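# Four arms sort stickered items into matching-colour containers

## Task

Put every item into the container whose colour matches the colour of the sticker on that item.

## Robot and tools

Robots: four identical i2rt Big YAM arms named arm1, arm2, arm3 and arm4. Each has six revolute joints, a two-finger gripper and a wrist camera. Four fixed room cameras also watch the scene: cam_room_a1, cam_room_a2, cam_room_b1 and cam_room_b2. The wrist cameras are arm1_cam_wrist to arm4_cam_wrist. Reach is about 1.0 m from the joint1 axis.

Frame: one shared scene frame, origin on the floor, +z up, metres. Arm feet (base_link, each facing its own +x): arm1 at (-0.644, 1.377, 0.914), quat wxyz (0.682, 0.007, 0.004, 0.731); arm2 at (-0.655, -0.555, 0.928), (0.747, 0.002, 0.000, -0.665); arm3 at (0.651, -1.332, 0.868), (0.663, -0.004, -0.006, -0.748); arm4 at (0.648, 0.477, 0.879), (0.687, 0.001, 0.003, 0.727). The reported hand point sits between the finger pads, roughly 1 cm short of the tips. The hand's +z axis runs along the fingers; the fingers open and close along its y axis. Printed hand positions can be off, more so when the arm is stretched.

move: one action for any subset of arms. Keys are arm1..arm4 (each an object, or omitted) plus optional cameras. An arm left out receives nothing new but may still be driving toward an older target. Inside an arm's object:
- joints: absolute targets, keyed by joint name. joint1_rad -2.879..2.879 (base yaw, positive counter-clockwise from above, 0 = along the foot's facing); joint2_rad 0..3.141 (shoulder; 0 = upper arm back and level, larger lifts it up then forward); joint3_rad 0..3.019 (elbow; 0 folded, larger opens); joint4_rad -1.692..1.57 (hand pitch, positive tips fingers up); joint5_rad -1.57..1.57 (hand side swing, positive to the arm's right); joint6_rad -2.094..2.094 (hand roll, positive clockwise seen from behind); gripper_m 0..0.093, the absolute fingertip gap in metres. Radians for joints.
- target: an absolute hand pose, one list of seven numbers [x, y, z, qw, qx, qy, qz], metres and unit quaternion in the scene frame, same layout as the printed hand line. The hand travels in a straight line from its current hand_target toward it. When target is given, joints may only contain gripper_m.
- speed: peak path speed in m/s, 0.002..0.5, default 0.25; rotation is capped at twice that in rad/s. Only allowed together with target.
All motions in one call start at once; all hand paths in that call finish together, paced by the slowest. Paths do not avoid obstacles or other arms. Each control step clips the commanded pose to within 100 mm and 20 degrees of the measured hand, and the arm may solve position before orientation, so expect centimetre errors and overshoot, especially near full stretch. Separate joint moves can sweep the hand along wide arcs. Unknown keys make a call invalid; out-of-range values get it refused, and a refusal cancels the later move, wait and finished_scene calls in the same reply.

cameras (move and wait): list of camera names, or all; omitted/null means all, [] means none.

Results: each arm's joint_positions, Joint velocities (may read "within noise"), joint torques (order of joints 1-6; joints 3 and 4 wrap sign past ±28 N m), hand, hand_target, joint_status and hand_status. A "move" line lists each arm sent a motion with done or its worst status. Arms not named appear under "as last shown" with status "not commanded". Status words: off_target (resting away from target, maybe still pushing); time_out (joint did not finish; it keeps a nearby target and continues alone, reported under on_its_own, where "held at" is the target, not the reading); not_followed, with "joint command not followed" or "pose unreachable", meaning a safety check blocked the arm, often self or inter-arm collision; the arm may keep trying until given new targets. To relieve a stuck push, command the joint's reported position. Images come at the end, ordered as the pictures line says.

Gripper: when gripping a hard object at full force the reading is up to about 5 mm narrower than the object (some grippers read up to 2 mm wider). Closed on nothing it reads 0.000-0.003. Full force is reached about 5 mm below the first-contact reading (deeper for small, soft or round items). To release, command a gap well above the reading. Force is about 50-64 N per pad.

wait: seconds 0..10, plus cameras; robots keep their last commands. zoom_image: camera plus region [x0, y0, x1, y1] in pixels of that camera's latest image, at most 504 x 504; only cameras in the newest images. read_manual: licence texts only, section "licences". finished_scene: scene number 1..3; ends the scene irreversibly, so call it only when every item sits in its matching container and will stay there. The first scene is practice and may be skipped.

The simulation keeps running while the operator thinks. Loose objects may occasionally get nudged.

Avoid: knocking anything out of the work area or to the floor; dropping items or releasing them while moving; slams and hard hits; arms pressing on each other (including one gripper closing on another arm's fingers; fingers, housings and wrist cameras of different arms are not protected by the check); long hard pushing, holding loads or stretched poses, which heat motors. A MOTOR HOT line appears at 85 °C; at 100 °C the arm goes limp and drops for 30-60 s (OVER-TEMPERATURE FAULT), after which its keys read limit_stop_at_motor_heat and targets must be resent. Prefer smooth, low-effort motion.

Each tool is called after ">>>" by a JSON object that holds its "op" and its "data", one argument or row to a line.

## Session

>>> {"op": "move", "data": {
  "arm1": {"joints":{"joint1_rad":1.56,"joint2_rad":1.45,"joint3_rad":0.84,"joint4_rad":-0.45,"joint5_rad":0,"joint6_rad":0}},
  "arm2": {"joints":{"joint1_rad":-1.6,"joint2_rad":1.45,"joint3_rad":0.84,"joint4_rad":-0.45,"joint5_rad":0,"joint6_rad":0}}
}}

Scene clock: 1.90 s.
Joint torques (N m): arm1=[-1.9 -7.94 10.58 1.85 0.07 -0.08] | arm2=[1.2 -11.63 9.17 2.4 -0.08 0.2] | arm3=[1.38 4.13 7.27 2.04 0.03 -0.1] | arm4=[0.67 8.41 4.75 1.59 0.16 -0.01]
Motor temperatures (°C): arm1=[21 23 27 23 21 21 21] | arm2=[23 24 26 22 22 20 23] | arm3=[24 23 23 23 24 23 23] | arm4=[22 22 23 22 24 21 24]
Heat: arm1: hottest joint3_rad 27 °C; arm2: hottest joint3_rad 26 °C; arm3: hottest joint1_rad 24 °C; arm4: hottest joint5_rad 24 °C.
move: arm1 done; arm2 done
Joint velocities: within noise
arm1.joint_positions: joint1_rad=+1.562 joint2_rad=+1.445 joint3_rad=+0.828 joint4_rad=-0.466 joint5_rad=-0.002 joint6_rad=+0.007 gripper_m=+0.09399
arm1.joint_status: all done
arm1.hand: x=-1.1103 y=+1.3489 z=+0.9981 quat_wxyz=(+0.008, +0.968, +0.026, -0.249) (m; scene frame)
arm1.hand_target: x=-1.1185 y=+1.3499 z=+1.0026 quat_wxyz=(+0.006, +0.965, +0.028, -0.260) (m; scene frame)
arm1.hand_status: not commanded
arm2.joint_positions: joint1_rad=-1.606 joint2_rad=+1.437 joint3_rad=+0.846 joint4_rad=-0.466 joint5_rad=+0.002 joint6_rad=-0.013 gripper_m=+0.09398
arm2.joint_status: all done
arm2.hand: x=-1.1304 y=-0.5938 z=+1.0148 quat_wxyz=(-0.007, -0.966, -0.046, +0.253) (m; scene frame)
arm2.hand_target: x=-1.1304 y=-0.5969 z=+1.0085 quat_wxyz=(-0.009, -0.967, -0.043, +0.252) (m; scene frame)
arm2.hand_status: not commanded
arm3.joint_positions: joint1_rad=+0.130 joint2_rad=+0.645 joint3_rad=+1.695 joint4_rad=-1.138 joint5_rad=+0.075 joint6_rad=+0.392 gripper_m=+0.09396
arm3.joint_status: not commanded
arm3.hand: x=+0.6386 y=-1.5165 z=+1.5921 quat_wxyz=(-0.552, -0.621, -0.389, +0.398) (m; scene frame)
arm3.hand_target: x=+0.6385 y=-1.5116 z=+1.6003 quat_wxyz=(-0.558, -0.615, -0.384, +0.402) (m; scene frame)
arm3.hand_status: not commanded
arm4.joint_positions: joint1_rad=+0.147 joint2_rad=+0.437 joint3_rad=+1.709 joint4_rad=-1.566 joint5_rad=+0.245 joint6_rad=+0.670 gripper_m=+0.09396
arm4.joint_status: not commanded
arm4.hand: x=+0.6820 y=+0.5376 z=+1.5262 quat_wxyz=(-0.292, +0.355, -0.719, -0.522) (m; scene frame)
arm4.hand_target: x=+0.6829 y=+0.5336 z=+1.5314 quat_wxyz=(-0.294, +0.352, -0.714, -0.529) (m; scene frame)
arm4.hand_status: not commanded
pictures: arm1_cam_wrist, arm2_cam_wrist, arm3_cam_wrist, arm4_cam_wrist, cam_room_a1, cam_room_a2, cam_room_b1, cam_room_b2
Images, in order (width x height): arm1_cam_wrist 672x504, arm2_cam_wrist 672x504, arm3_cam_wrist 672x504, arm4_cam_wrist 672x504, cam_room_a1 672x504, cam_room_a2 672x504, cam_room_b1 672x504, cam_room_b2 672x504.

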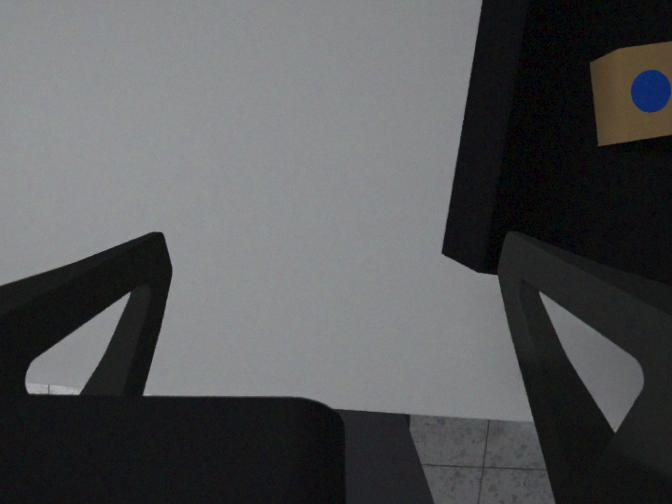

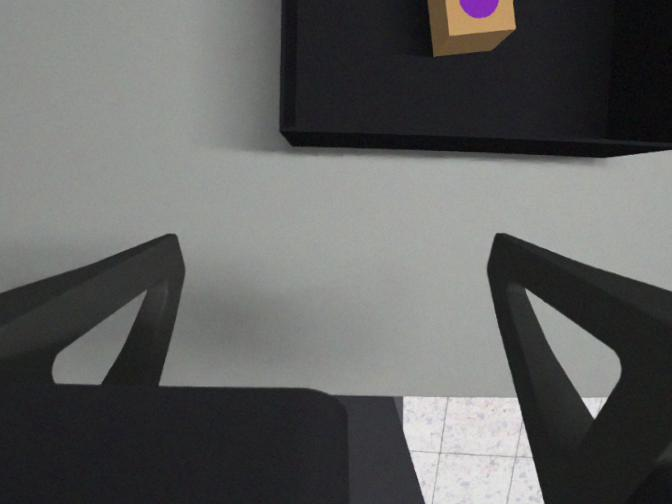

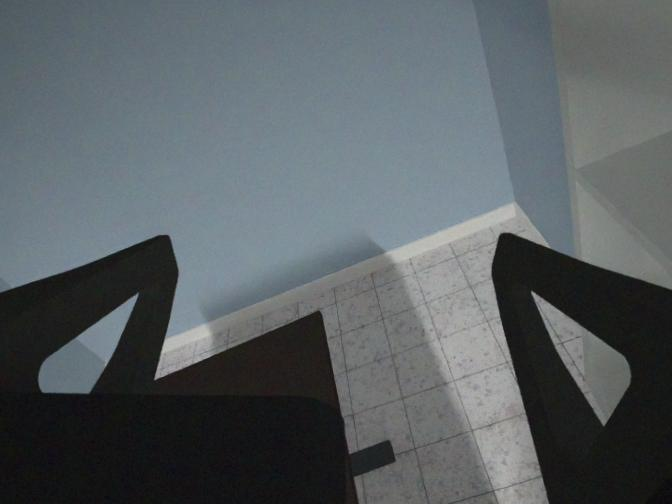

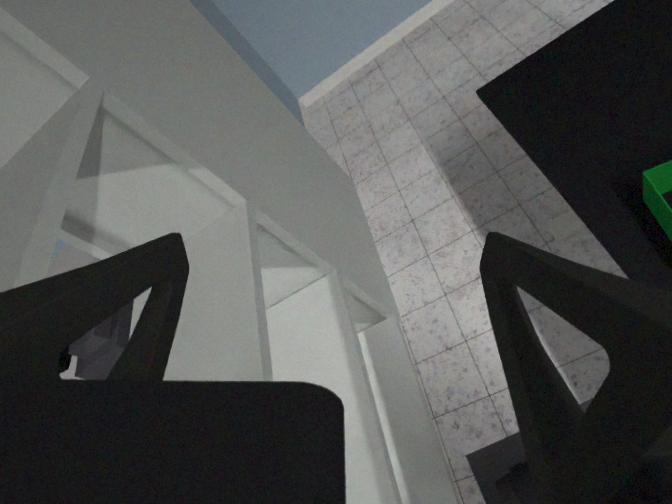

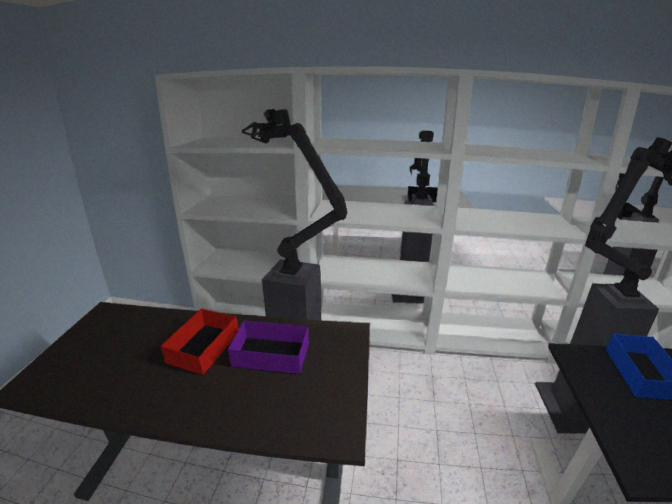

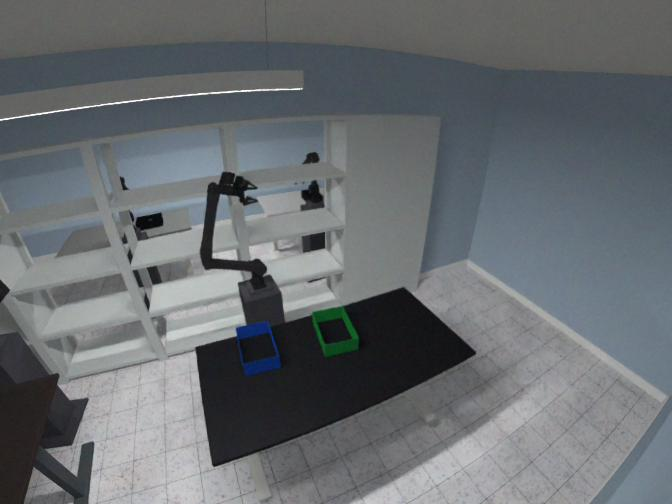

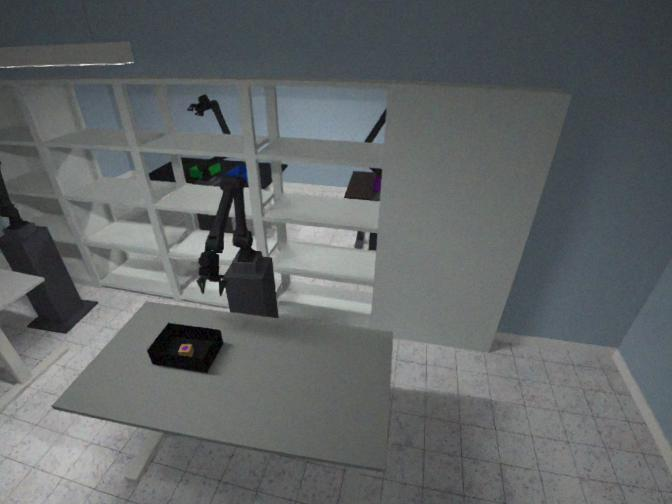

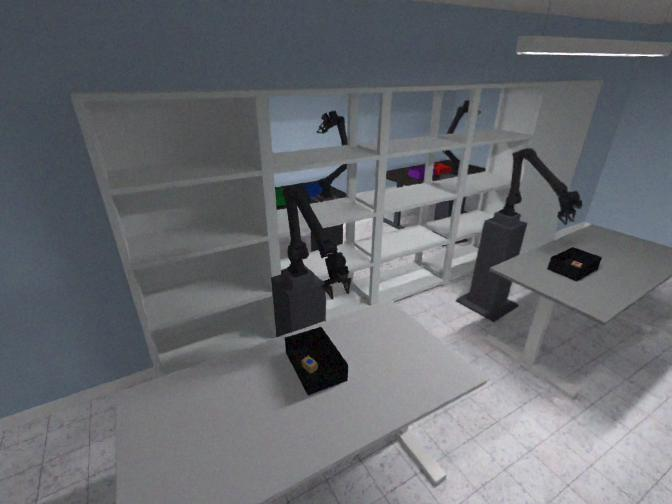

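>>> {"op": "move", "data": {
  "arm1": {"target":[-1.165,1.55,0.90,-0.0270,-0.9606,-0.1010,0.2574]},
  "arm2": {"target":[-1.245,-0.503,0.90,-0.0270,-0.9606,-0.1010,0.2574]},
  "arm3": {"joints":{"joint1_rad":1.69,"joint2_rad":1.3,"joint3_rad":0.95,"joint4_rad":-0.7,"joint5_rad":0,"joint6_rad":0}},
  "arm4": {"joints":{"joint1_rad":-1.64,"joint2_rad":1.3,"joint3_rad":0.95,"joint4_rad":-0.7,"joint5_rad":0,"joint6_rad":0}},
  "cameras": ["arm1_cam_wrist","arm2_cam_wrist","arm3_cam_wrist","arm4_cam_wrist"]
}}

Scene clock: 26.07 s.
Joint torques (N m): arm1=[-1.14 -11.99 11.43 1.42 -0.26 -0.08] | arm2=[0.67 -16.85 11.55 2.22 -0.35 -0.08] | arm3=[1.38 -10.58 8.94 1.39 0.12 -0.11] | arm4=[1.14 -12.45 9.48 1.2 0.07 -0.1]
Motor temperatures (°C): arm1=[21 24 30 23 21 21 21] | arm2=[23 25 27 22 22 20 23] | arm3=[24 23 25 23 24 23 23] | arm4=[22 22 24 22 24 21 24]
Heat: arm1: hottest joint3_rad 30 °C; arm2: hottest joint3_rad 27 °C; arm3: hottest joint3_rad 25 °C; arm4: hottest joint3_rad 24 °C.
move: arm1 off_target; arm2 off_target; arm3 done; arm4 done
Joint velocities: within noise
arm1.joint_positions: joint1_rad=+1.087 joint2_rad=+1.837 joint3_rad=+0.973 joint4_rad=-0.329 joint5_rad=-0.288 joint6_rad=-0.545 gripper_m=+0.09399
arm1.joint_status: not commanded
arm1.hand: x=-1.1426 y=+1.5440 z=+0.8879 quat_wxyz=(+0.037, +0.966, +0.091, -0.238) (m; scene frame)
arm1.hand_target: x=-1.1641 y=+1.5498 z=+0.9008 quat_wxyz=(+0.027, +0.961, +0.101, -0.258) (m; scene frame)
arm1.hand_status: off_target (0.026 m and 2.9 deg from the pose sent, 0.230 m and 8.9 deg at the start)
arm2.joint_positions: joint1_rad=-1.825 joint2_rad=+1.894 joint3_rad=+1.052 joint4_rad=-0.271 joint5_rad=-0.170 joint6_rad=-0.287 gripper_m=+0.09398
arm2.joint_status: not commanded
arm2.hand: x=-1.2219 y=-0.5058 z=+0.8918 quat_wxyz=(-0.032, -0.967, -0.092, +0.237) (m; scene frame)
arm2.hand_target: x=-1.2439 y=-0.5032 z=+0.9006 quat_wxyz=(-0.027, -0.961, -0.101, +0.257) (m; scene frame)
arm2.hand_status: off_target (0.025 m and 2.7 deg from the pose sent, 0.186 m and 6.8 deg at the start)
arm3.joint_positions: joint1_rad=+1.687 joint2_rad=+1.296 joint3_rad=+0.950 joint4_rad=-0.709 joint5_rad=-0.003 joint6_rad=+0.007 gripper_m=+0.09398
arm3.joint_status: all done
arm3.hand: x=+1.1156 y=-1.3316 z=+1.0378 quat_wxyz=(-0.255, -0.003, -0.967, +0.005) (m; scene frame)
arm3.hand_target: x=+1.1179 y=-1.3304 z=+1.0374 quat_wxyz=(-0.258, +0.001, -0.966, +0.007) (m; scene frame)
arm3.hand_status: not commanded
arm4.joint_positions: joint1_rad=-1.646 joint2_rad=+1.317 joint3_rad=+0.933 joint4_rad=-0.713 joint5_rad=+0.001 joint6_rad=+0.014 gripper_m=+0.09398
arm4.joint_status: all done
arm4.hand: x=+1.1075 y=+0.4688 z=+1.0295 quat_wxyz=(-0.233, -0.016, -0.972, +0.002) (m; scene frame)
arm4.hand_target: x=+1.1157 y=+0.4715 z=+1.0461 quat_wxyz=(-0.255, -0.006, -0.967, +0.003) (m; scene frame)
arm4.hand_status: not commanded
pictures: arm1_cam_wrist, arm2_cam_wrist, arm3_cam_wrist, arm4_cam_wrist
Images, in order (width x height): arm1_cam_wrist 672x504, arm2_cam_wrist 672x504, arm3_cam_wrist 672x504, arm4_cam_wrist 672x504.

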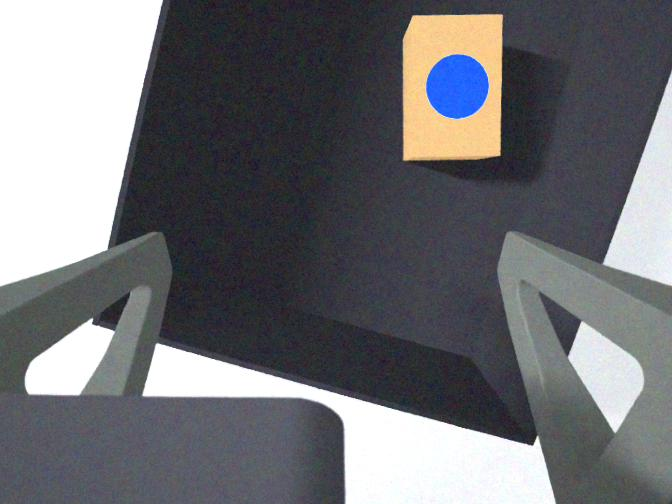

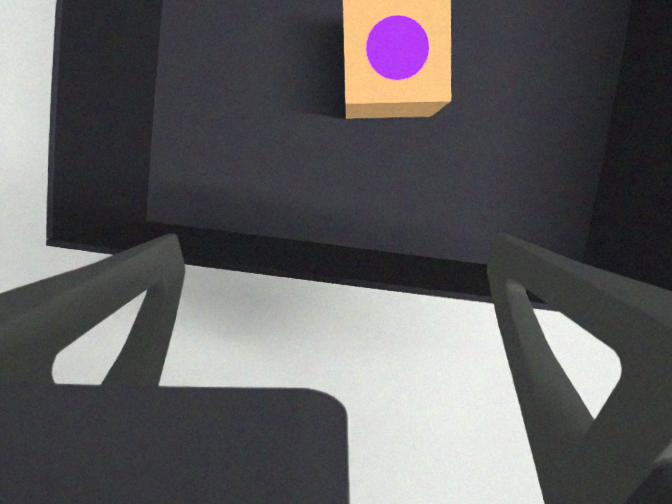

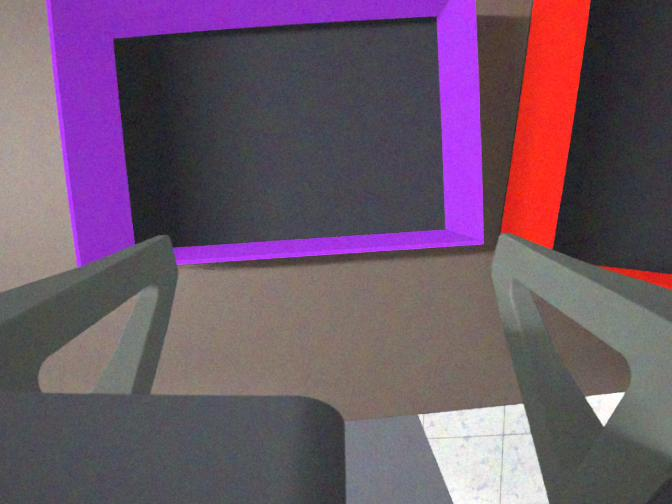

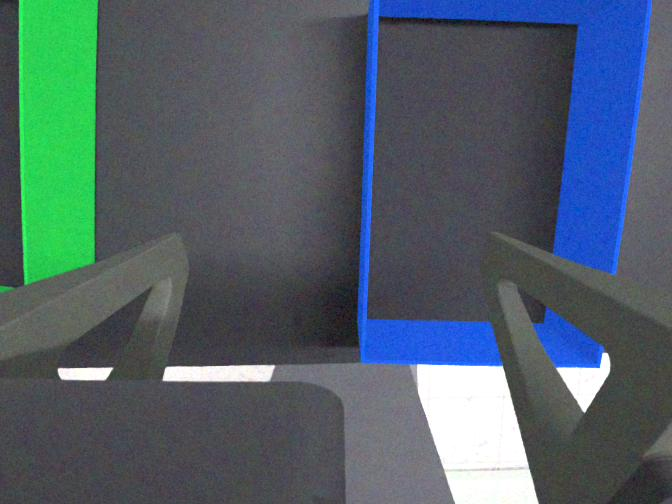

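>>> {"op": "move", "data": {
  "arm1": {"target":[-1.224,1.584,0.785,-0.0270,-0.9606,-0.1010,0.2574]},
  "arm2": {"target":[-1.312,-0.492,0.78,-0.0270,-0.9606,-0.1010,0.2574]},
  "arm3": {"joints":{"joint2_rad":1.0,"joint3_rad":1.1,"joint4_rad":-1.15}},
  "arm4": {"joints":{"joint1_rad":0.92,"joint2_rad":1.0,"joint3_rad":1.1,"joint4_rad":-1.15}},
  "cameras": ["arm1_cam_wrist","arm2_cam_wrist"]
}}

Scene clock: 43.27 s.
Joint torques (N m): arm1=[-2.26 -15.38 9.51 1.46 -0.24 -0.06] | arm2=[0.56 -20.89 10.15 2.36 -0.35 -0.07] | arm3=[1.44 -6.53 11.73 0.68 0.13 -0.11] | arm4=[0.91 -6.89 10.55 0.47 0.15 -0.08]
Motor temperatures (°C): arm1=[21 24 30 23 21 21 21] | arm2=[23 25 29 22 22 20 23] | arm3=[24 23 26 23 24 23 23] | arm4=[22 23 27 22 24 21 24]
Heat: arm1: hottest joint3_rad 30 °C; arm2: hottest joint3_rad 29 °C; arm3: hottest joint3_rad 26 °C; arm4: hottest joint3_rad 27 °C.
move: arm1 off_target; arm2 off_target; arm3 done; arm4 done
Joint velocities: within noise
arm1.joint_positions: joint1_rad=+1.086 joint2_rad=+2.197 joint3_rad=+1.190 joint4_rad=-0.188 joint5_rad=-0.295 joint6_rad=-0.562 gripper_m=+0.09399
arm1.joint_status: not commanded
arm1.hand: x=-1.2058 y=+1.5711 z=+0.7761 quat_wxyz=(+0.039, +0.965, +0.099, -0.238) (m; scene frame)
arm1.hand_target: x=-1.2232 y=+1.5839 z=+0.7857 quat_wxyz=(+0.027, +0.961, +0.101, -0.257) (m; scene frame)
arm1.hand_status: off_target (0.024 m and 2.6 deg from the pose sent, 0.137 m and 2.9 deg at the start)
arm2.joint_positions: joint1_rad=-1.825 joint2_rad=+2.258 joint3_rad=+1.289 joint4_rad=-0.147 joint5_rad=-0.171 joint6_rad=-0.289 gripper_m=+0.09398
arm2.joint_status: not commanded
arm2.hand: x=-1.2905 y=-0.4961 z=+0.7737 quat_wxyz=(-0.032, -0.967, -0.093, +0.236) (m; scene frame)
arm2.hand_target: x=-1.3112 y=-0.4921 z=+0.7809 quat_wxyz=(-0.027, -0.961, -0.101, +0.258) (m; scene frame)
arm2.hand_status: off_target (0.023 m and 2.8 deg from the pose sent, 0.144 m and 2.7 deg at the start)
arm3.joint_positions: joint1_rad=+1.687 joint2_rad=+1.000 joint3_rad=+1.072 joint4_rad=-1.143 joint5_rad=-0.003 joint6_rad=+0.007 gripper_m=+0.09398
arm3.joint_status: all done
arm3.hand: x=+1.0238 y=-1.3294 z=+1.1657 quat_wxyz=(-0.248, -0.004, -0.969, +0.005) (m; scene frame)
arm3.hand_target: x=+1.0274 y=-1.3284 z=+1.1787 quat_wxyz=(-0.258, +0.001, -0.966, +0.007) (m; scene frame)
arm3.hand_status: not commanded
arm4.joint_positions: joint1_rad=+0.921 joint2_rad=+1.005 joint3_rad=+1.079 joint4_rad=-1.140 joint5_rad=-0.001 joint6_rad=+0.011 gripper_m=+0.09402
arm4.joint_status: all done
arm4.hand: x=+0.3377 y=+0.6889 z=+1.1797 quat_wxyz=(-0.069, +0.924, -0.289, -0.241) (m; scene frame)
arm4.hand_target: x=+0.3374 y=+0.6897 z=+1.1906 quat_wxyz=(-0.073, +0.924, -0.284, -0.248) (m; scene frame)
arm4.hand_status: not commanded
pictures: arm1_cam_wrist, arm2_cam_wrist
Images, in order (width x height): arm1_cam_wrist 672x504, arm2_cam_wrist 672x504.

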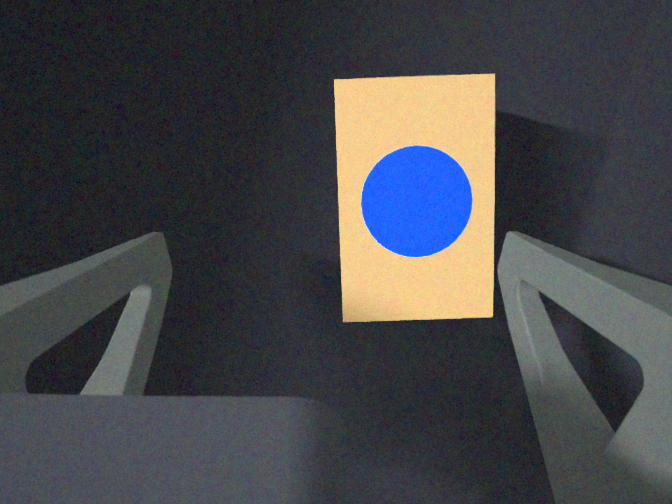

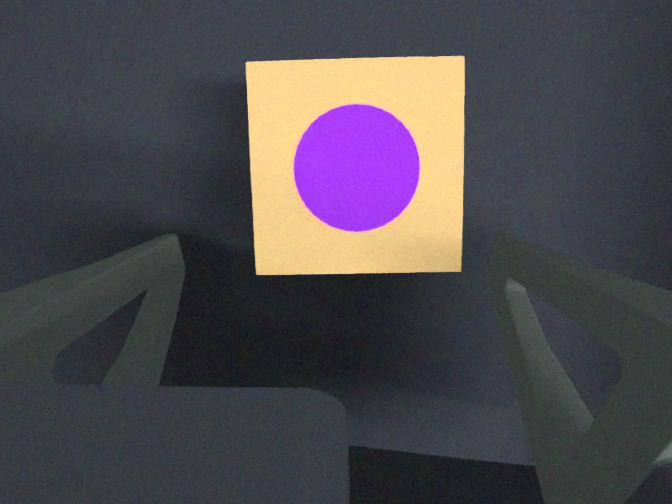

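>>> {"op": "move", "data": {
  "arm1": {"target":[-1.25,1.602,0.788,-0.0270,-0.9606,-0.1010,0.2574]},
  "arm2": {"target":[-1.337,-0.491,0.785,-0.0270,-0.9606,-0.1010,0.2574]},
  "cameras": ["arm1_cam_wrist","arm2_cam_wrist"]
}}

>>> {"op": "move", "data": {
  "arm1": {"joints":{"gripper_m":0.025}},
  "arm2": {"joints":{"gripper_m":0.03}},
  "cameras": ["arm1_cam_wrist","arm2_cam_wrist"]
}}

Scene clock: 51.90 s.
Joint torques (N m): arm1=[-2.67 -15.38 10.67 0.58 -0.21 -0.08] | arm2=[0.85 -19.9 10.51 1.16 -0.28 -0.05] | arm3=[1.38 -6.53 11.71 0.68 0.13 -0.11] | arm4=[0.62 -6.83 10.5 0.51 0.11 -0.09]
Motor temperatures (°C): arm1=[21 24 30 23 22 21 21] | arm2=[23 25 29 22 22 20 23] | arm3=[24 24 27 23 24 23 23] | arm4=[22 23 28 22 24 21 24]
Heat: arm1: hottest joint3_rad 30 °C; arm2: hottest joint3_rad 29 °C; arm3: hottest joint3_rad 27 °C; arm4: hottest joint3_rad 28 °C.
move: arm1 off_target; arm2 off_target
Joint velocities: within noise
arm1.joint_positions: joint1_rad=+1.083 joint2_rad=+2.223 joint3_rad=+1.296 joint4_rad=-0.231 joint5_rad=-0.301 joint6_rad=-0.571 gripper_m=+0.09399
arm1.joint_status: not commanded
arm1.hand: x=-1.2421 y=+1.5877 z=+0.7903 quat_wxyz=(+0.031, +0.961, +0.105, -0.255) (m; scene frame)
arm1.hand_target: x=-1.2495 y=+1.6018 z=+0.7884 quat_wxyz=(+0.027, +0.961, +0.101, -0.258) (m; scene frame)
arm1.hand_status: off_target (0.016 m and 0.7 deg from the pose sent, 0.055 m and 2.6 deg at the start)
arm2.joint_positions: joint1_rad=-1.825 joint2_rad=+2.269 joint3_rad=+1.384 joint4_rad=-0.173 joint5_rad=-0.171 joint6_rad=-0.289 gripper_m=+0.09398
arm2.joint_status: not commanded
arm2.hand: x=-1.3312 y=-0.4906 z=+0.7965 quat_wxyz=(-0.026, -0.960, -0.095, +0.264) (m; scene frame)
arm2.hand_target: x=-1.3365 y=-0.4911 z=+0.7852 quat_wxyz=(-0.027, -0.961, -0.101, +0.258) (m; scene frame)
arm2.hand_status: off_target (0.013 m and 1.0 deg from the pose sent, 0.048 m and 2.8 deg at the start)
arm3, arm4: as last shown
arm4.hand: x=+0.3377 y=+0.6888 z=+1.1797 quat_wxyz=(-0.069, +0.924, -0.289, -0.241) (m; scene frame)
arm4.hand_target: x=+0.3375 y=+0.6897 z=+1.1906 quat_wxyz=(-0.073, +0.924, -0.284, -0.248) (m; scene frame)
pictures: arm1_cam_wrist, arm2_cam_wrist
Images, in order (width x height): arm1_cam_wrist 672x504, arm2_cam_wrist 672x504.

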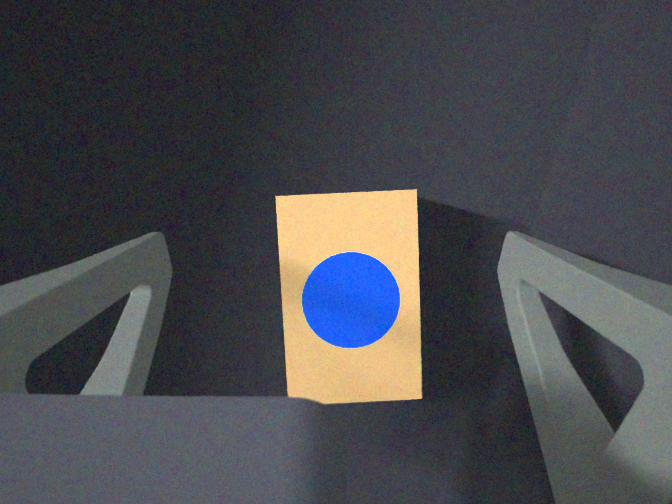

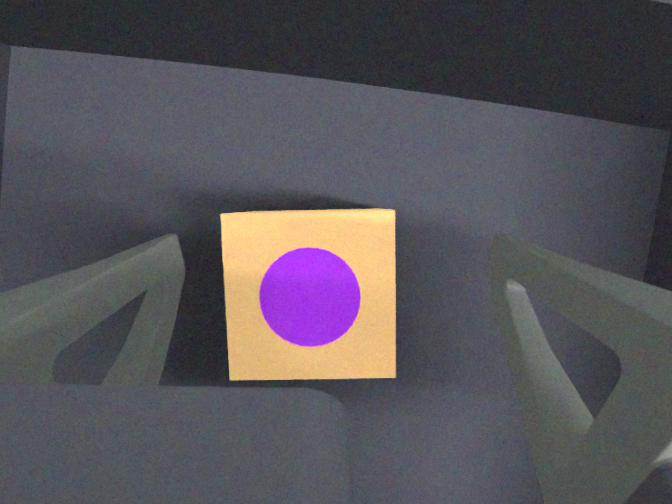

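Scene clock: 52.57 s.
Joint torques (N m): arm1=[-2.49 -15.74 10.63 0.66 -0.14 -0.04] | arm2=[0.79 -20.07 10.47 1.16 -0.28 -0.05] | arm3=[1.44 -6.53 11.71 0.69 0.12 -0.12] | arm4=[1.03 -6.53 10.43 0.46 0.14 -0.04]
Motor temperatures (°C): arm1=[21 24 30 23 22 21 21] | arm2=[23 25 29 22 22 20 23] | arm3=[24 24 27 23 24 23 23] | arm4=[22 23 28 22 24 21 24]
Heat: arm1: hottest joint3_rad 30 °C; arm2: hottest joint3_rad 29 °C; arm3: hottest joint3_rad 27 °C; arm4: hottest joint3_rad 28 °C.
move: arm1 done; arm2 done
Joint velocities: within noise
arm1.joint_positions: joint1_rad=+1.078 joint2_rad=+2.230 joint3_rad=+1.296 joint4_rad=-0.232 joint5_rad=-0.301 joint6_rad=-0.572 gripper_m=+0.02506
arm1.joint_status: all done
arm1.hand: x=-1.2392 y=+1.5904 z=+0.7862 quat_wxyz=(+0.032, +0.962, +0.102, -0.252) (m; scene frame)
arm1.hand_target: x=-1.2495 y=+1.6019 z=+0.7883 quat_wxyz=(+0.027, +0.961, +0.101, -0.258) (m; scene frame)
arm1.hand_status: not commanded
arm2.joint_positions: joint1_rad=-1.825 joint2_rad=+2.269 joint3_rad=+1.384 joint4_rad=-0.173 joint5_rad=-0.171 joint6_rad=-0.289 gripper_m=+0.03010
arm2.joint_status: all done
arm2.hand: x=-1.3312 y=-0.4906 z=+0.7965 quat_wxyz=(-0.026, -0.960, -0.095, +0.264) (m; scene frame)
arm2.hand_target: x=-1.3365 y=-0.4911 z=+0.7852 quat_wxyz=(-0.027, -0.961, -0.101, +0.258) (m; scene frame)
arm2.hand_status: not commanded
arm3, arm4: as last shown
pictures: arm1_cam_wrist, arm2_cam_wrist
Images, in order (width x height): arm1_cam_wrist 672x504, arm2_cam_wrist 672x504.

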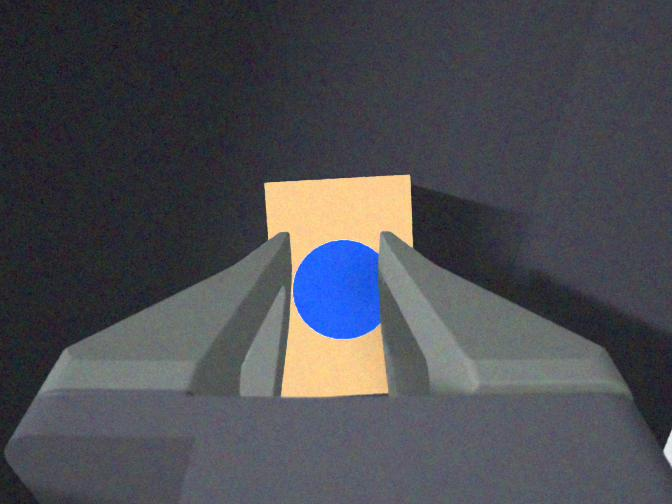

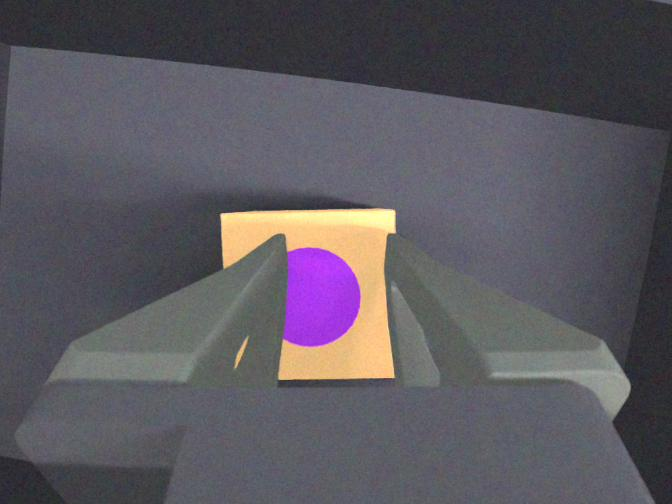

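>>> {"op": "move", "data": {
  "arm1": {"joints":{"gripper_m":0.093}},
  "arm2": {"joints":{"gripper_m":0.093}},
  "cameras": []
}}

>>> {"op": "move", "data": {
  "arm1": {"target":[-1.25,1.602,0.752,-0.0270,-0.9606,-0.1010,0.2574],"speed":0.15},
  "arm2": {"target":[-1.337,-0.497,0.752,-0.0270,-0.9606,-0.1010,0.2574],"speed":0.15},
  "cameras": ["arm1_cam_wrist","arm2_cam_wrist"]
}}

Scene clock: 59.83 s.
Joint torques (N m): arm1=[-2.37 -15.62 10.56 0.75 -0.13 -0.01] | arm2=[0.85 -20.13 10.5 1.17 -0.28 -0.04] | arm3=[1.44 -6.48 11.75 0.72 0.13 -0.11] | arm4=[0.73 -7.18 10.48 0.51 0.13 -0.07]
Motor temperatures (°C): arm1=[21 24 30 23 21 21 21] | arm2=[23 25 29 22 22 20 23] | arm3=[24 24 28 23 24 23 23] | arm4=[22 23 30 22 24 21 24]
Heat: arm1: hottest joint3_rad 30 °C; arm2: hottest joint3_rad 29 °C; arm3: hottest joint3_rad 28 °C; arm4: hottest joint3_rad 30 °C.
move: arm1 done; arm2 done
Joint velocities: within noise
arm1.joint_positions: joint1_rad=+1.078 joint2_rad=+2.230 joint3_rad=+1.296 joint4_rad=-0.233 joint5_rad=-0.303 joint6_rad=-0.572 gripper_m=+0.09293
arm1.joint_status: all done
arm1.hand: x=-1.2394 y=+1.5898 z=+0.7863 quat_wxyz=(+0.033, +0.962, +0.103, -0.253) (m; scene frame)
arm1.hand_target: x=-1.2493 y=+1.6017 z=+0.7882 quat_wxyz=(+0.027, +0.961, +0.101, -0.257) (m; scene frame)
arm1.hand_status: not commanded
arm2.joint_positions: joint1_rad=-1.825 joint2_rad=+2.269 joint3_rad=+1.384 joint4_rad=-0.173 joint5_rad=-0.171 joint6_rad=-0.289 gripper_m=+0.09290
arm2.joint_status: all done
arm2.hand: x=-1.3312 y=-0.4906 z=+0.7965 quat_wxyz=(-0.026, -0.960, -0.095, +0.264) (m; scene frame)
arm2.hand_target: x=-1.3365 y=-0.4911 z=+0.7852 quat_wxyz=(-0.027, -0.961, -0.101, +0.258) (m; scene frame)
arm2.hand_status: not commanded
arm3, arm4: as last shown
pictures: none
No camera images: "cameras" was empty.

Scene clock: 61.00 s.
Joint torques (N m): arm1=[-2.32 -16.91 9.62 1.62 -0.15 -0.07] | arm2=[1.55 -21.07 10.43 2.36 -0.07 0.05] | arm3=[1.49 -6.48 11.73 0.65 0.12 -0.12] | arm4=[0.56 -6.77 10.48 0.46 0.11 -0.06]
Motor temperatures (°C): arm1=[21 24 30 23 21 21 21] | arm2=[23 25 29 22 22 20 23] | arm3=[24 24 28 23 24 23 23] | arm4=[22 23 30 22 24 21 24]
Heat: arm1: hottest joint3_rad 30 °C; arm2: hottest joint3_rad 29 °C; arm3: hottest joint3_rad 28 °C; arm4: hottest joint3_rad 30 °C.
move: arm1 off_target; arm2 off_target
Joint velocities: within noise
arm1.joint_positions: joint1_rad=+1.077 joint2_rad=+2.320 joint3_rad=+1.311 joint4_rad=-0.198 joint5_rad=-0.302 joint6_rad=-0.574 gripper_m=+0.09293
arm1.joint_status: not commanded
arm1.hand: x=-1.2297 y=+1.5863 z=+0.7390 quat_wxyz=(+0.042, +0.966, +0.100, -0.235) (m; scene frame)
arm1.hand_target: x=-1.2489 y=+1.6018 z=+0.7528 quat_wxyz=(+0.027, +0.961, +0.101, -0.257) (m; scene frame)
arm1.hand_status: off_target (0.029 m and 3.2 deg from the pose sent, 0.038 m and 0.9 deg at the start)
arm2.joint_positions: joint1_rad=-1.823 joint2_rad=+2.344 joint3_rad=+1.389 joint4_rad=-0.151 joint5_rad=-0.171 joint6_rad=-0.289 gripper_m=+0.09290
arm2.joint_status: not commanded
arm2.hand: x=-1.3172 y=-0.4934 z=+0.7516 quat_wxyz=(-0.031, -0.966, -0.094, +0.241) (m; scene frame)
arm2.hand_target: x=-1.3361 y=-0.4971 z=+0.7528 quat_wxyz=(-0.027, -0.961, -0.101, +0.257) (m; scene frame)
arm2.hand_status: off_target (0.020 m and 2.2 deg from the pose sent, 0.045 m and 1.0 deg at the start)
arm3, arm4: as last shown
pictures: arm1_cam_wrist, arm2_cam_wrist
Images, in order (width x height): arm1_cam_wrist 672x504, arm2_cam_wrist 672x504.

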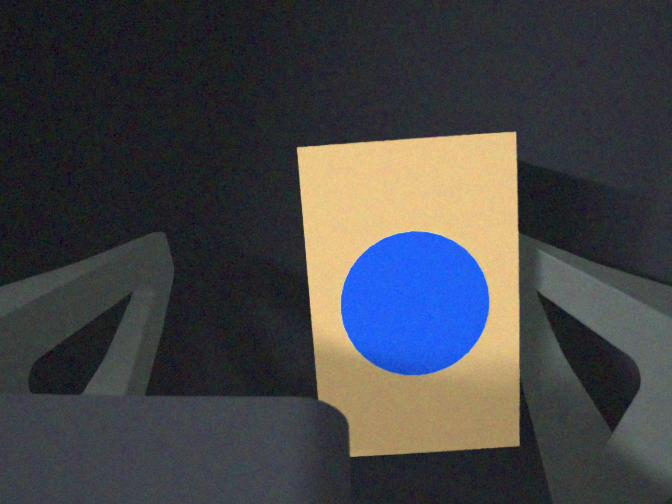

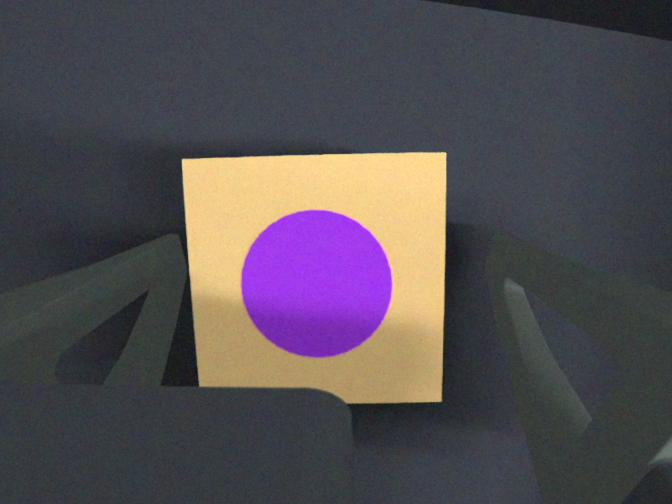

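>>> {"op": "move", "data": {
  "arm1": {"joints":{"gripper_m":0.025}},
  "arm2": {"joints":{"gripper_m":0.03}},
  "cameras": ["arm1_cam_wrist","arm2_cam_wrist"]
}}

>>> {"op": "move", "data": {
  "arm1": {"target":[-1.15,1.56,0.95,-0.0270,-0.9606,-0.1010,0.2574]},
  "arm2": {"target":[-1.22,-0.5,0.95,-0.0270,-0.9606,-0.1010,0.2574]},
  "cameras": ["arm1_cam_wrist","arm2_cam_wrist"]
}}

Scene clock: 66.73 s.
Joint torques (N m): arm1=[-1.96 -18.14 9.62 1.37 -0.15 -0.02] | arm2=[1.44 -21.01 10.33 2.35 -0.14 0.05] | arm3=[1.44 -6.53 11.75 0.66 0.11 -0.11] | arm4=[0.62 -6.95 10.51 0.39 0.13 -0.06]
Motor temperatures (°C): arm1=[21 25 31 23 21 21 21] | arm2=[23 26 29 22 22 20 23] | arm3=[24 24 29 23 24 23 23] | arm4=[22 22 30 22 24 21 24]
Heat: arm1: hottest joint3_rad 31 °C; arm2: hottest joint3_rad 29 °C; arm3: hottest joint3_rad 29 °C; arm4: hottest joint3_rad 30 °C.
move: arm1 off_target; arm2 off_target
Joint velocities: within noise
arm1.joint_positions: joint1_rad=+1.077 joint2_rad=+2.320 joint3_rad=+1.311 joint4_rad=-0.198 joint5_rad=-0.301 joint6_rad=-0.574 gripper_m=+0.04364
arm1.joint_status: gripper_m off_target (ended at +0.04367, target +0.02500)
arm1.hand: x=-1.2301 y=+1.5865 z=+0.7392 quat_wxyz=(+0.042, +0.966, +0.100, -0.235) (m; scene frame)
arm1.hand_target: x=-1.2491 y=+1.6018 z=+0.7529 quat_wxyz=(+0.027, +0.961, +0.101, -0.257) (m; scene frame)
arm1.hand_status: not commanded
arm2.joint_positions: joint1_rad=-1.823 joint2_rad=+2.344 joint3_rad=+1.390 joint4_rad=-0.151 joint5_rad=-0.169 joint6_rad=-0.289 gripper_m=+0.05281
arm2.joint_status: gripper_m off_target (ended at +0.05284, target +0.03000)
arm2.hand: x=-1.3179 y=-0.4933 z=+0.7520 quat_wxyz=(-0.031, -0.965, -0.094, +0.241) (m; scene frame)
arm2.hand_target: x=-1.3361 y=-0.4973 z=+0.7527 quat_wxyz=(-0.027, -0.961, -0.101, +0.257) (m; scene frame)
arm2.hand_status: not commanded
arm3, arm4: as last shown
pictures: arm1_cam_wrist, arm2_cam_wrist
Images, in order (width x height): arm1_cam_wrist 672x504, arm2_cam_wrist 672x504.

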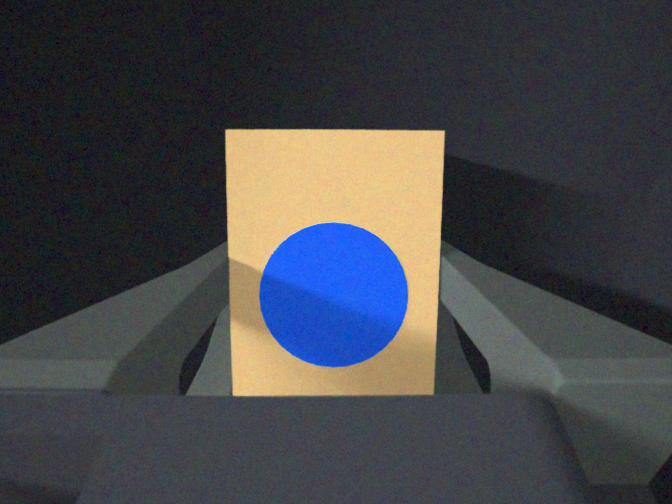

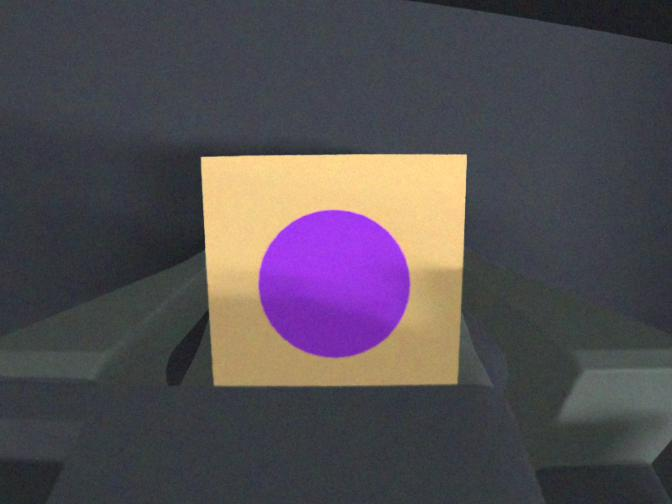

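Scene clock: 68.37 s.
Joint torques (N m): arm1=[-2.73 -12.4 9.01 0.72 -0.28 -0.08] | arm2=[-0.09 -17.2 8.18 1.24 -0.37 -0.09] | arm3=[1.32 -6.48 11.75 0.69 0.13 -0.12] | arm4=[0.97 -7.18 10.36 0.49 0.11 -0.04]
Motor temperatures (°C): arm1=[21 25 31 23 21 21 21] | arm2=[23 26 29 22 22 20 23] | arm3=[24 24 29 23 24 23 23] | arm4=[22 22 31 22 24 21 24]
Heat: arm1: hottest joint3_rad 31 °C; arm2: hottest joint3_rad 29 °C; arm3: hottest joint3_rad 29 °C; arm4: hottest joint3_rad 31 °C.
move: arm1 done; arm2 off_target
Joint velocities: within noise
arm1.joint_positions: joint1_rad=+1.072 joint2_rad=+1.736 joint3_rad=+1.024 joint4_rad=-0.439 joint5_rad=-0.301 joint6_rad=-0.576 gripper_m=+0.04365
arm1.joint_status: not commanded
arm1.hand: x=-1.1526 y=+1.5551 z=+0.9483 quat_wxyz=(+0.027, +0.960, +0.102, -0.258) (m; scene frame)
arm1.hand_target: x=-1.1499 y=+1.5600 z=+0.9499 quat_wxyz=(+0.027, +0.961, +0.101, -0.257) (m; scene frame)
arm1.hand_status: done (0.006 m and 0.2 deg from the pose sent, 0.227 m and 3.1 deg at the start)
arm2.joint_positions: joint1_rad=-1.829 joint2_rad=+1.768 joint3_rad=+1.061 joint4_rad=-0.342 joint5_rad=-0.177 joint6_rad=-0.298 gripper_m=+0.05281
arm2.joint_status: not commanded
arm2.hand: x=-1.2278 y=-0.5039 z=+0.9566 quat_wxyz=(-0.026, -0.958, -0.099, +0.268) (m; scene frame)
arm2.hand_target: x=-1.2202 y=-0.5002 z=+0.9502 quat_wxyz=(-0.027, -0.961, -0.101, +0.258) (m; scene frame)
arm2.hand_status: off_target (0.011 m and 1.3 deg from the pose sent, 0.221 m and 2.1 deg at the start)
arm3, arm4: as last shown
pictures: arm1_cam_wrist, arm2_cam_wrist
Images, in order (width x height): arm1_cam_wrist 672x504, arm2_cam_wrist 672x504.

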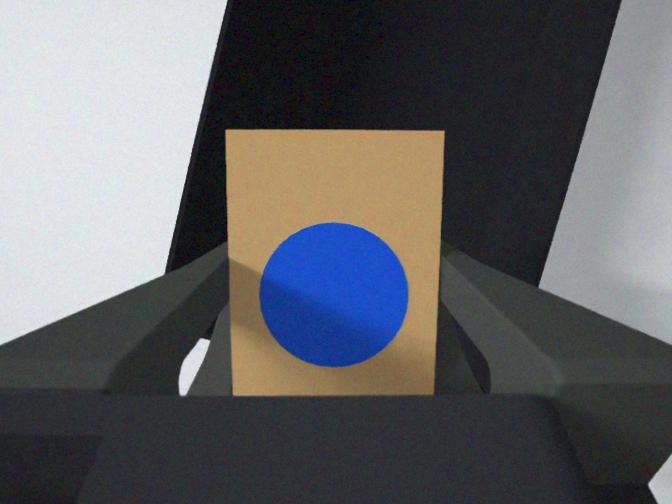

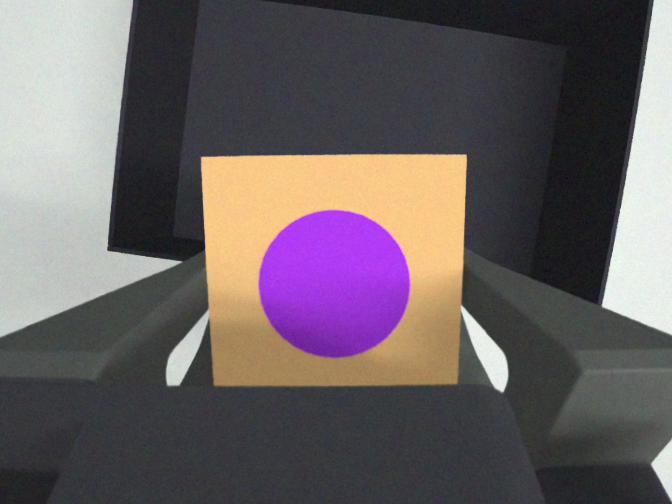

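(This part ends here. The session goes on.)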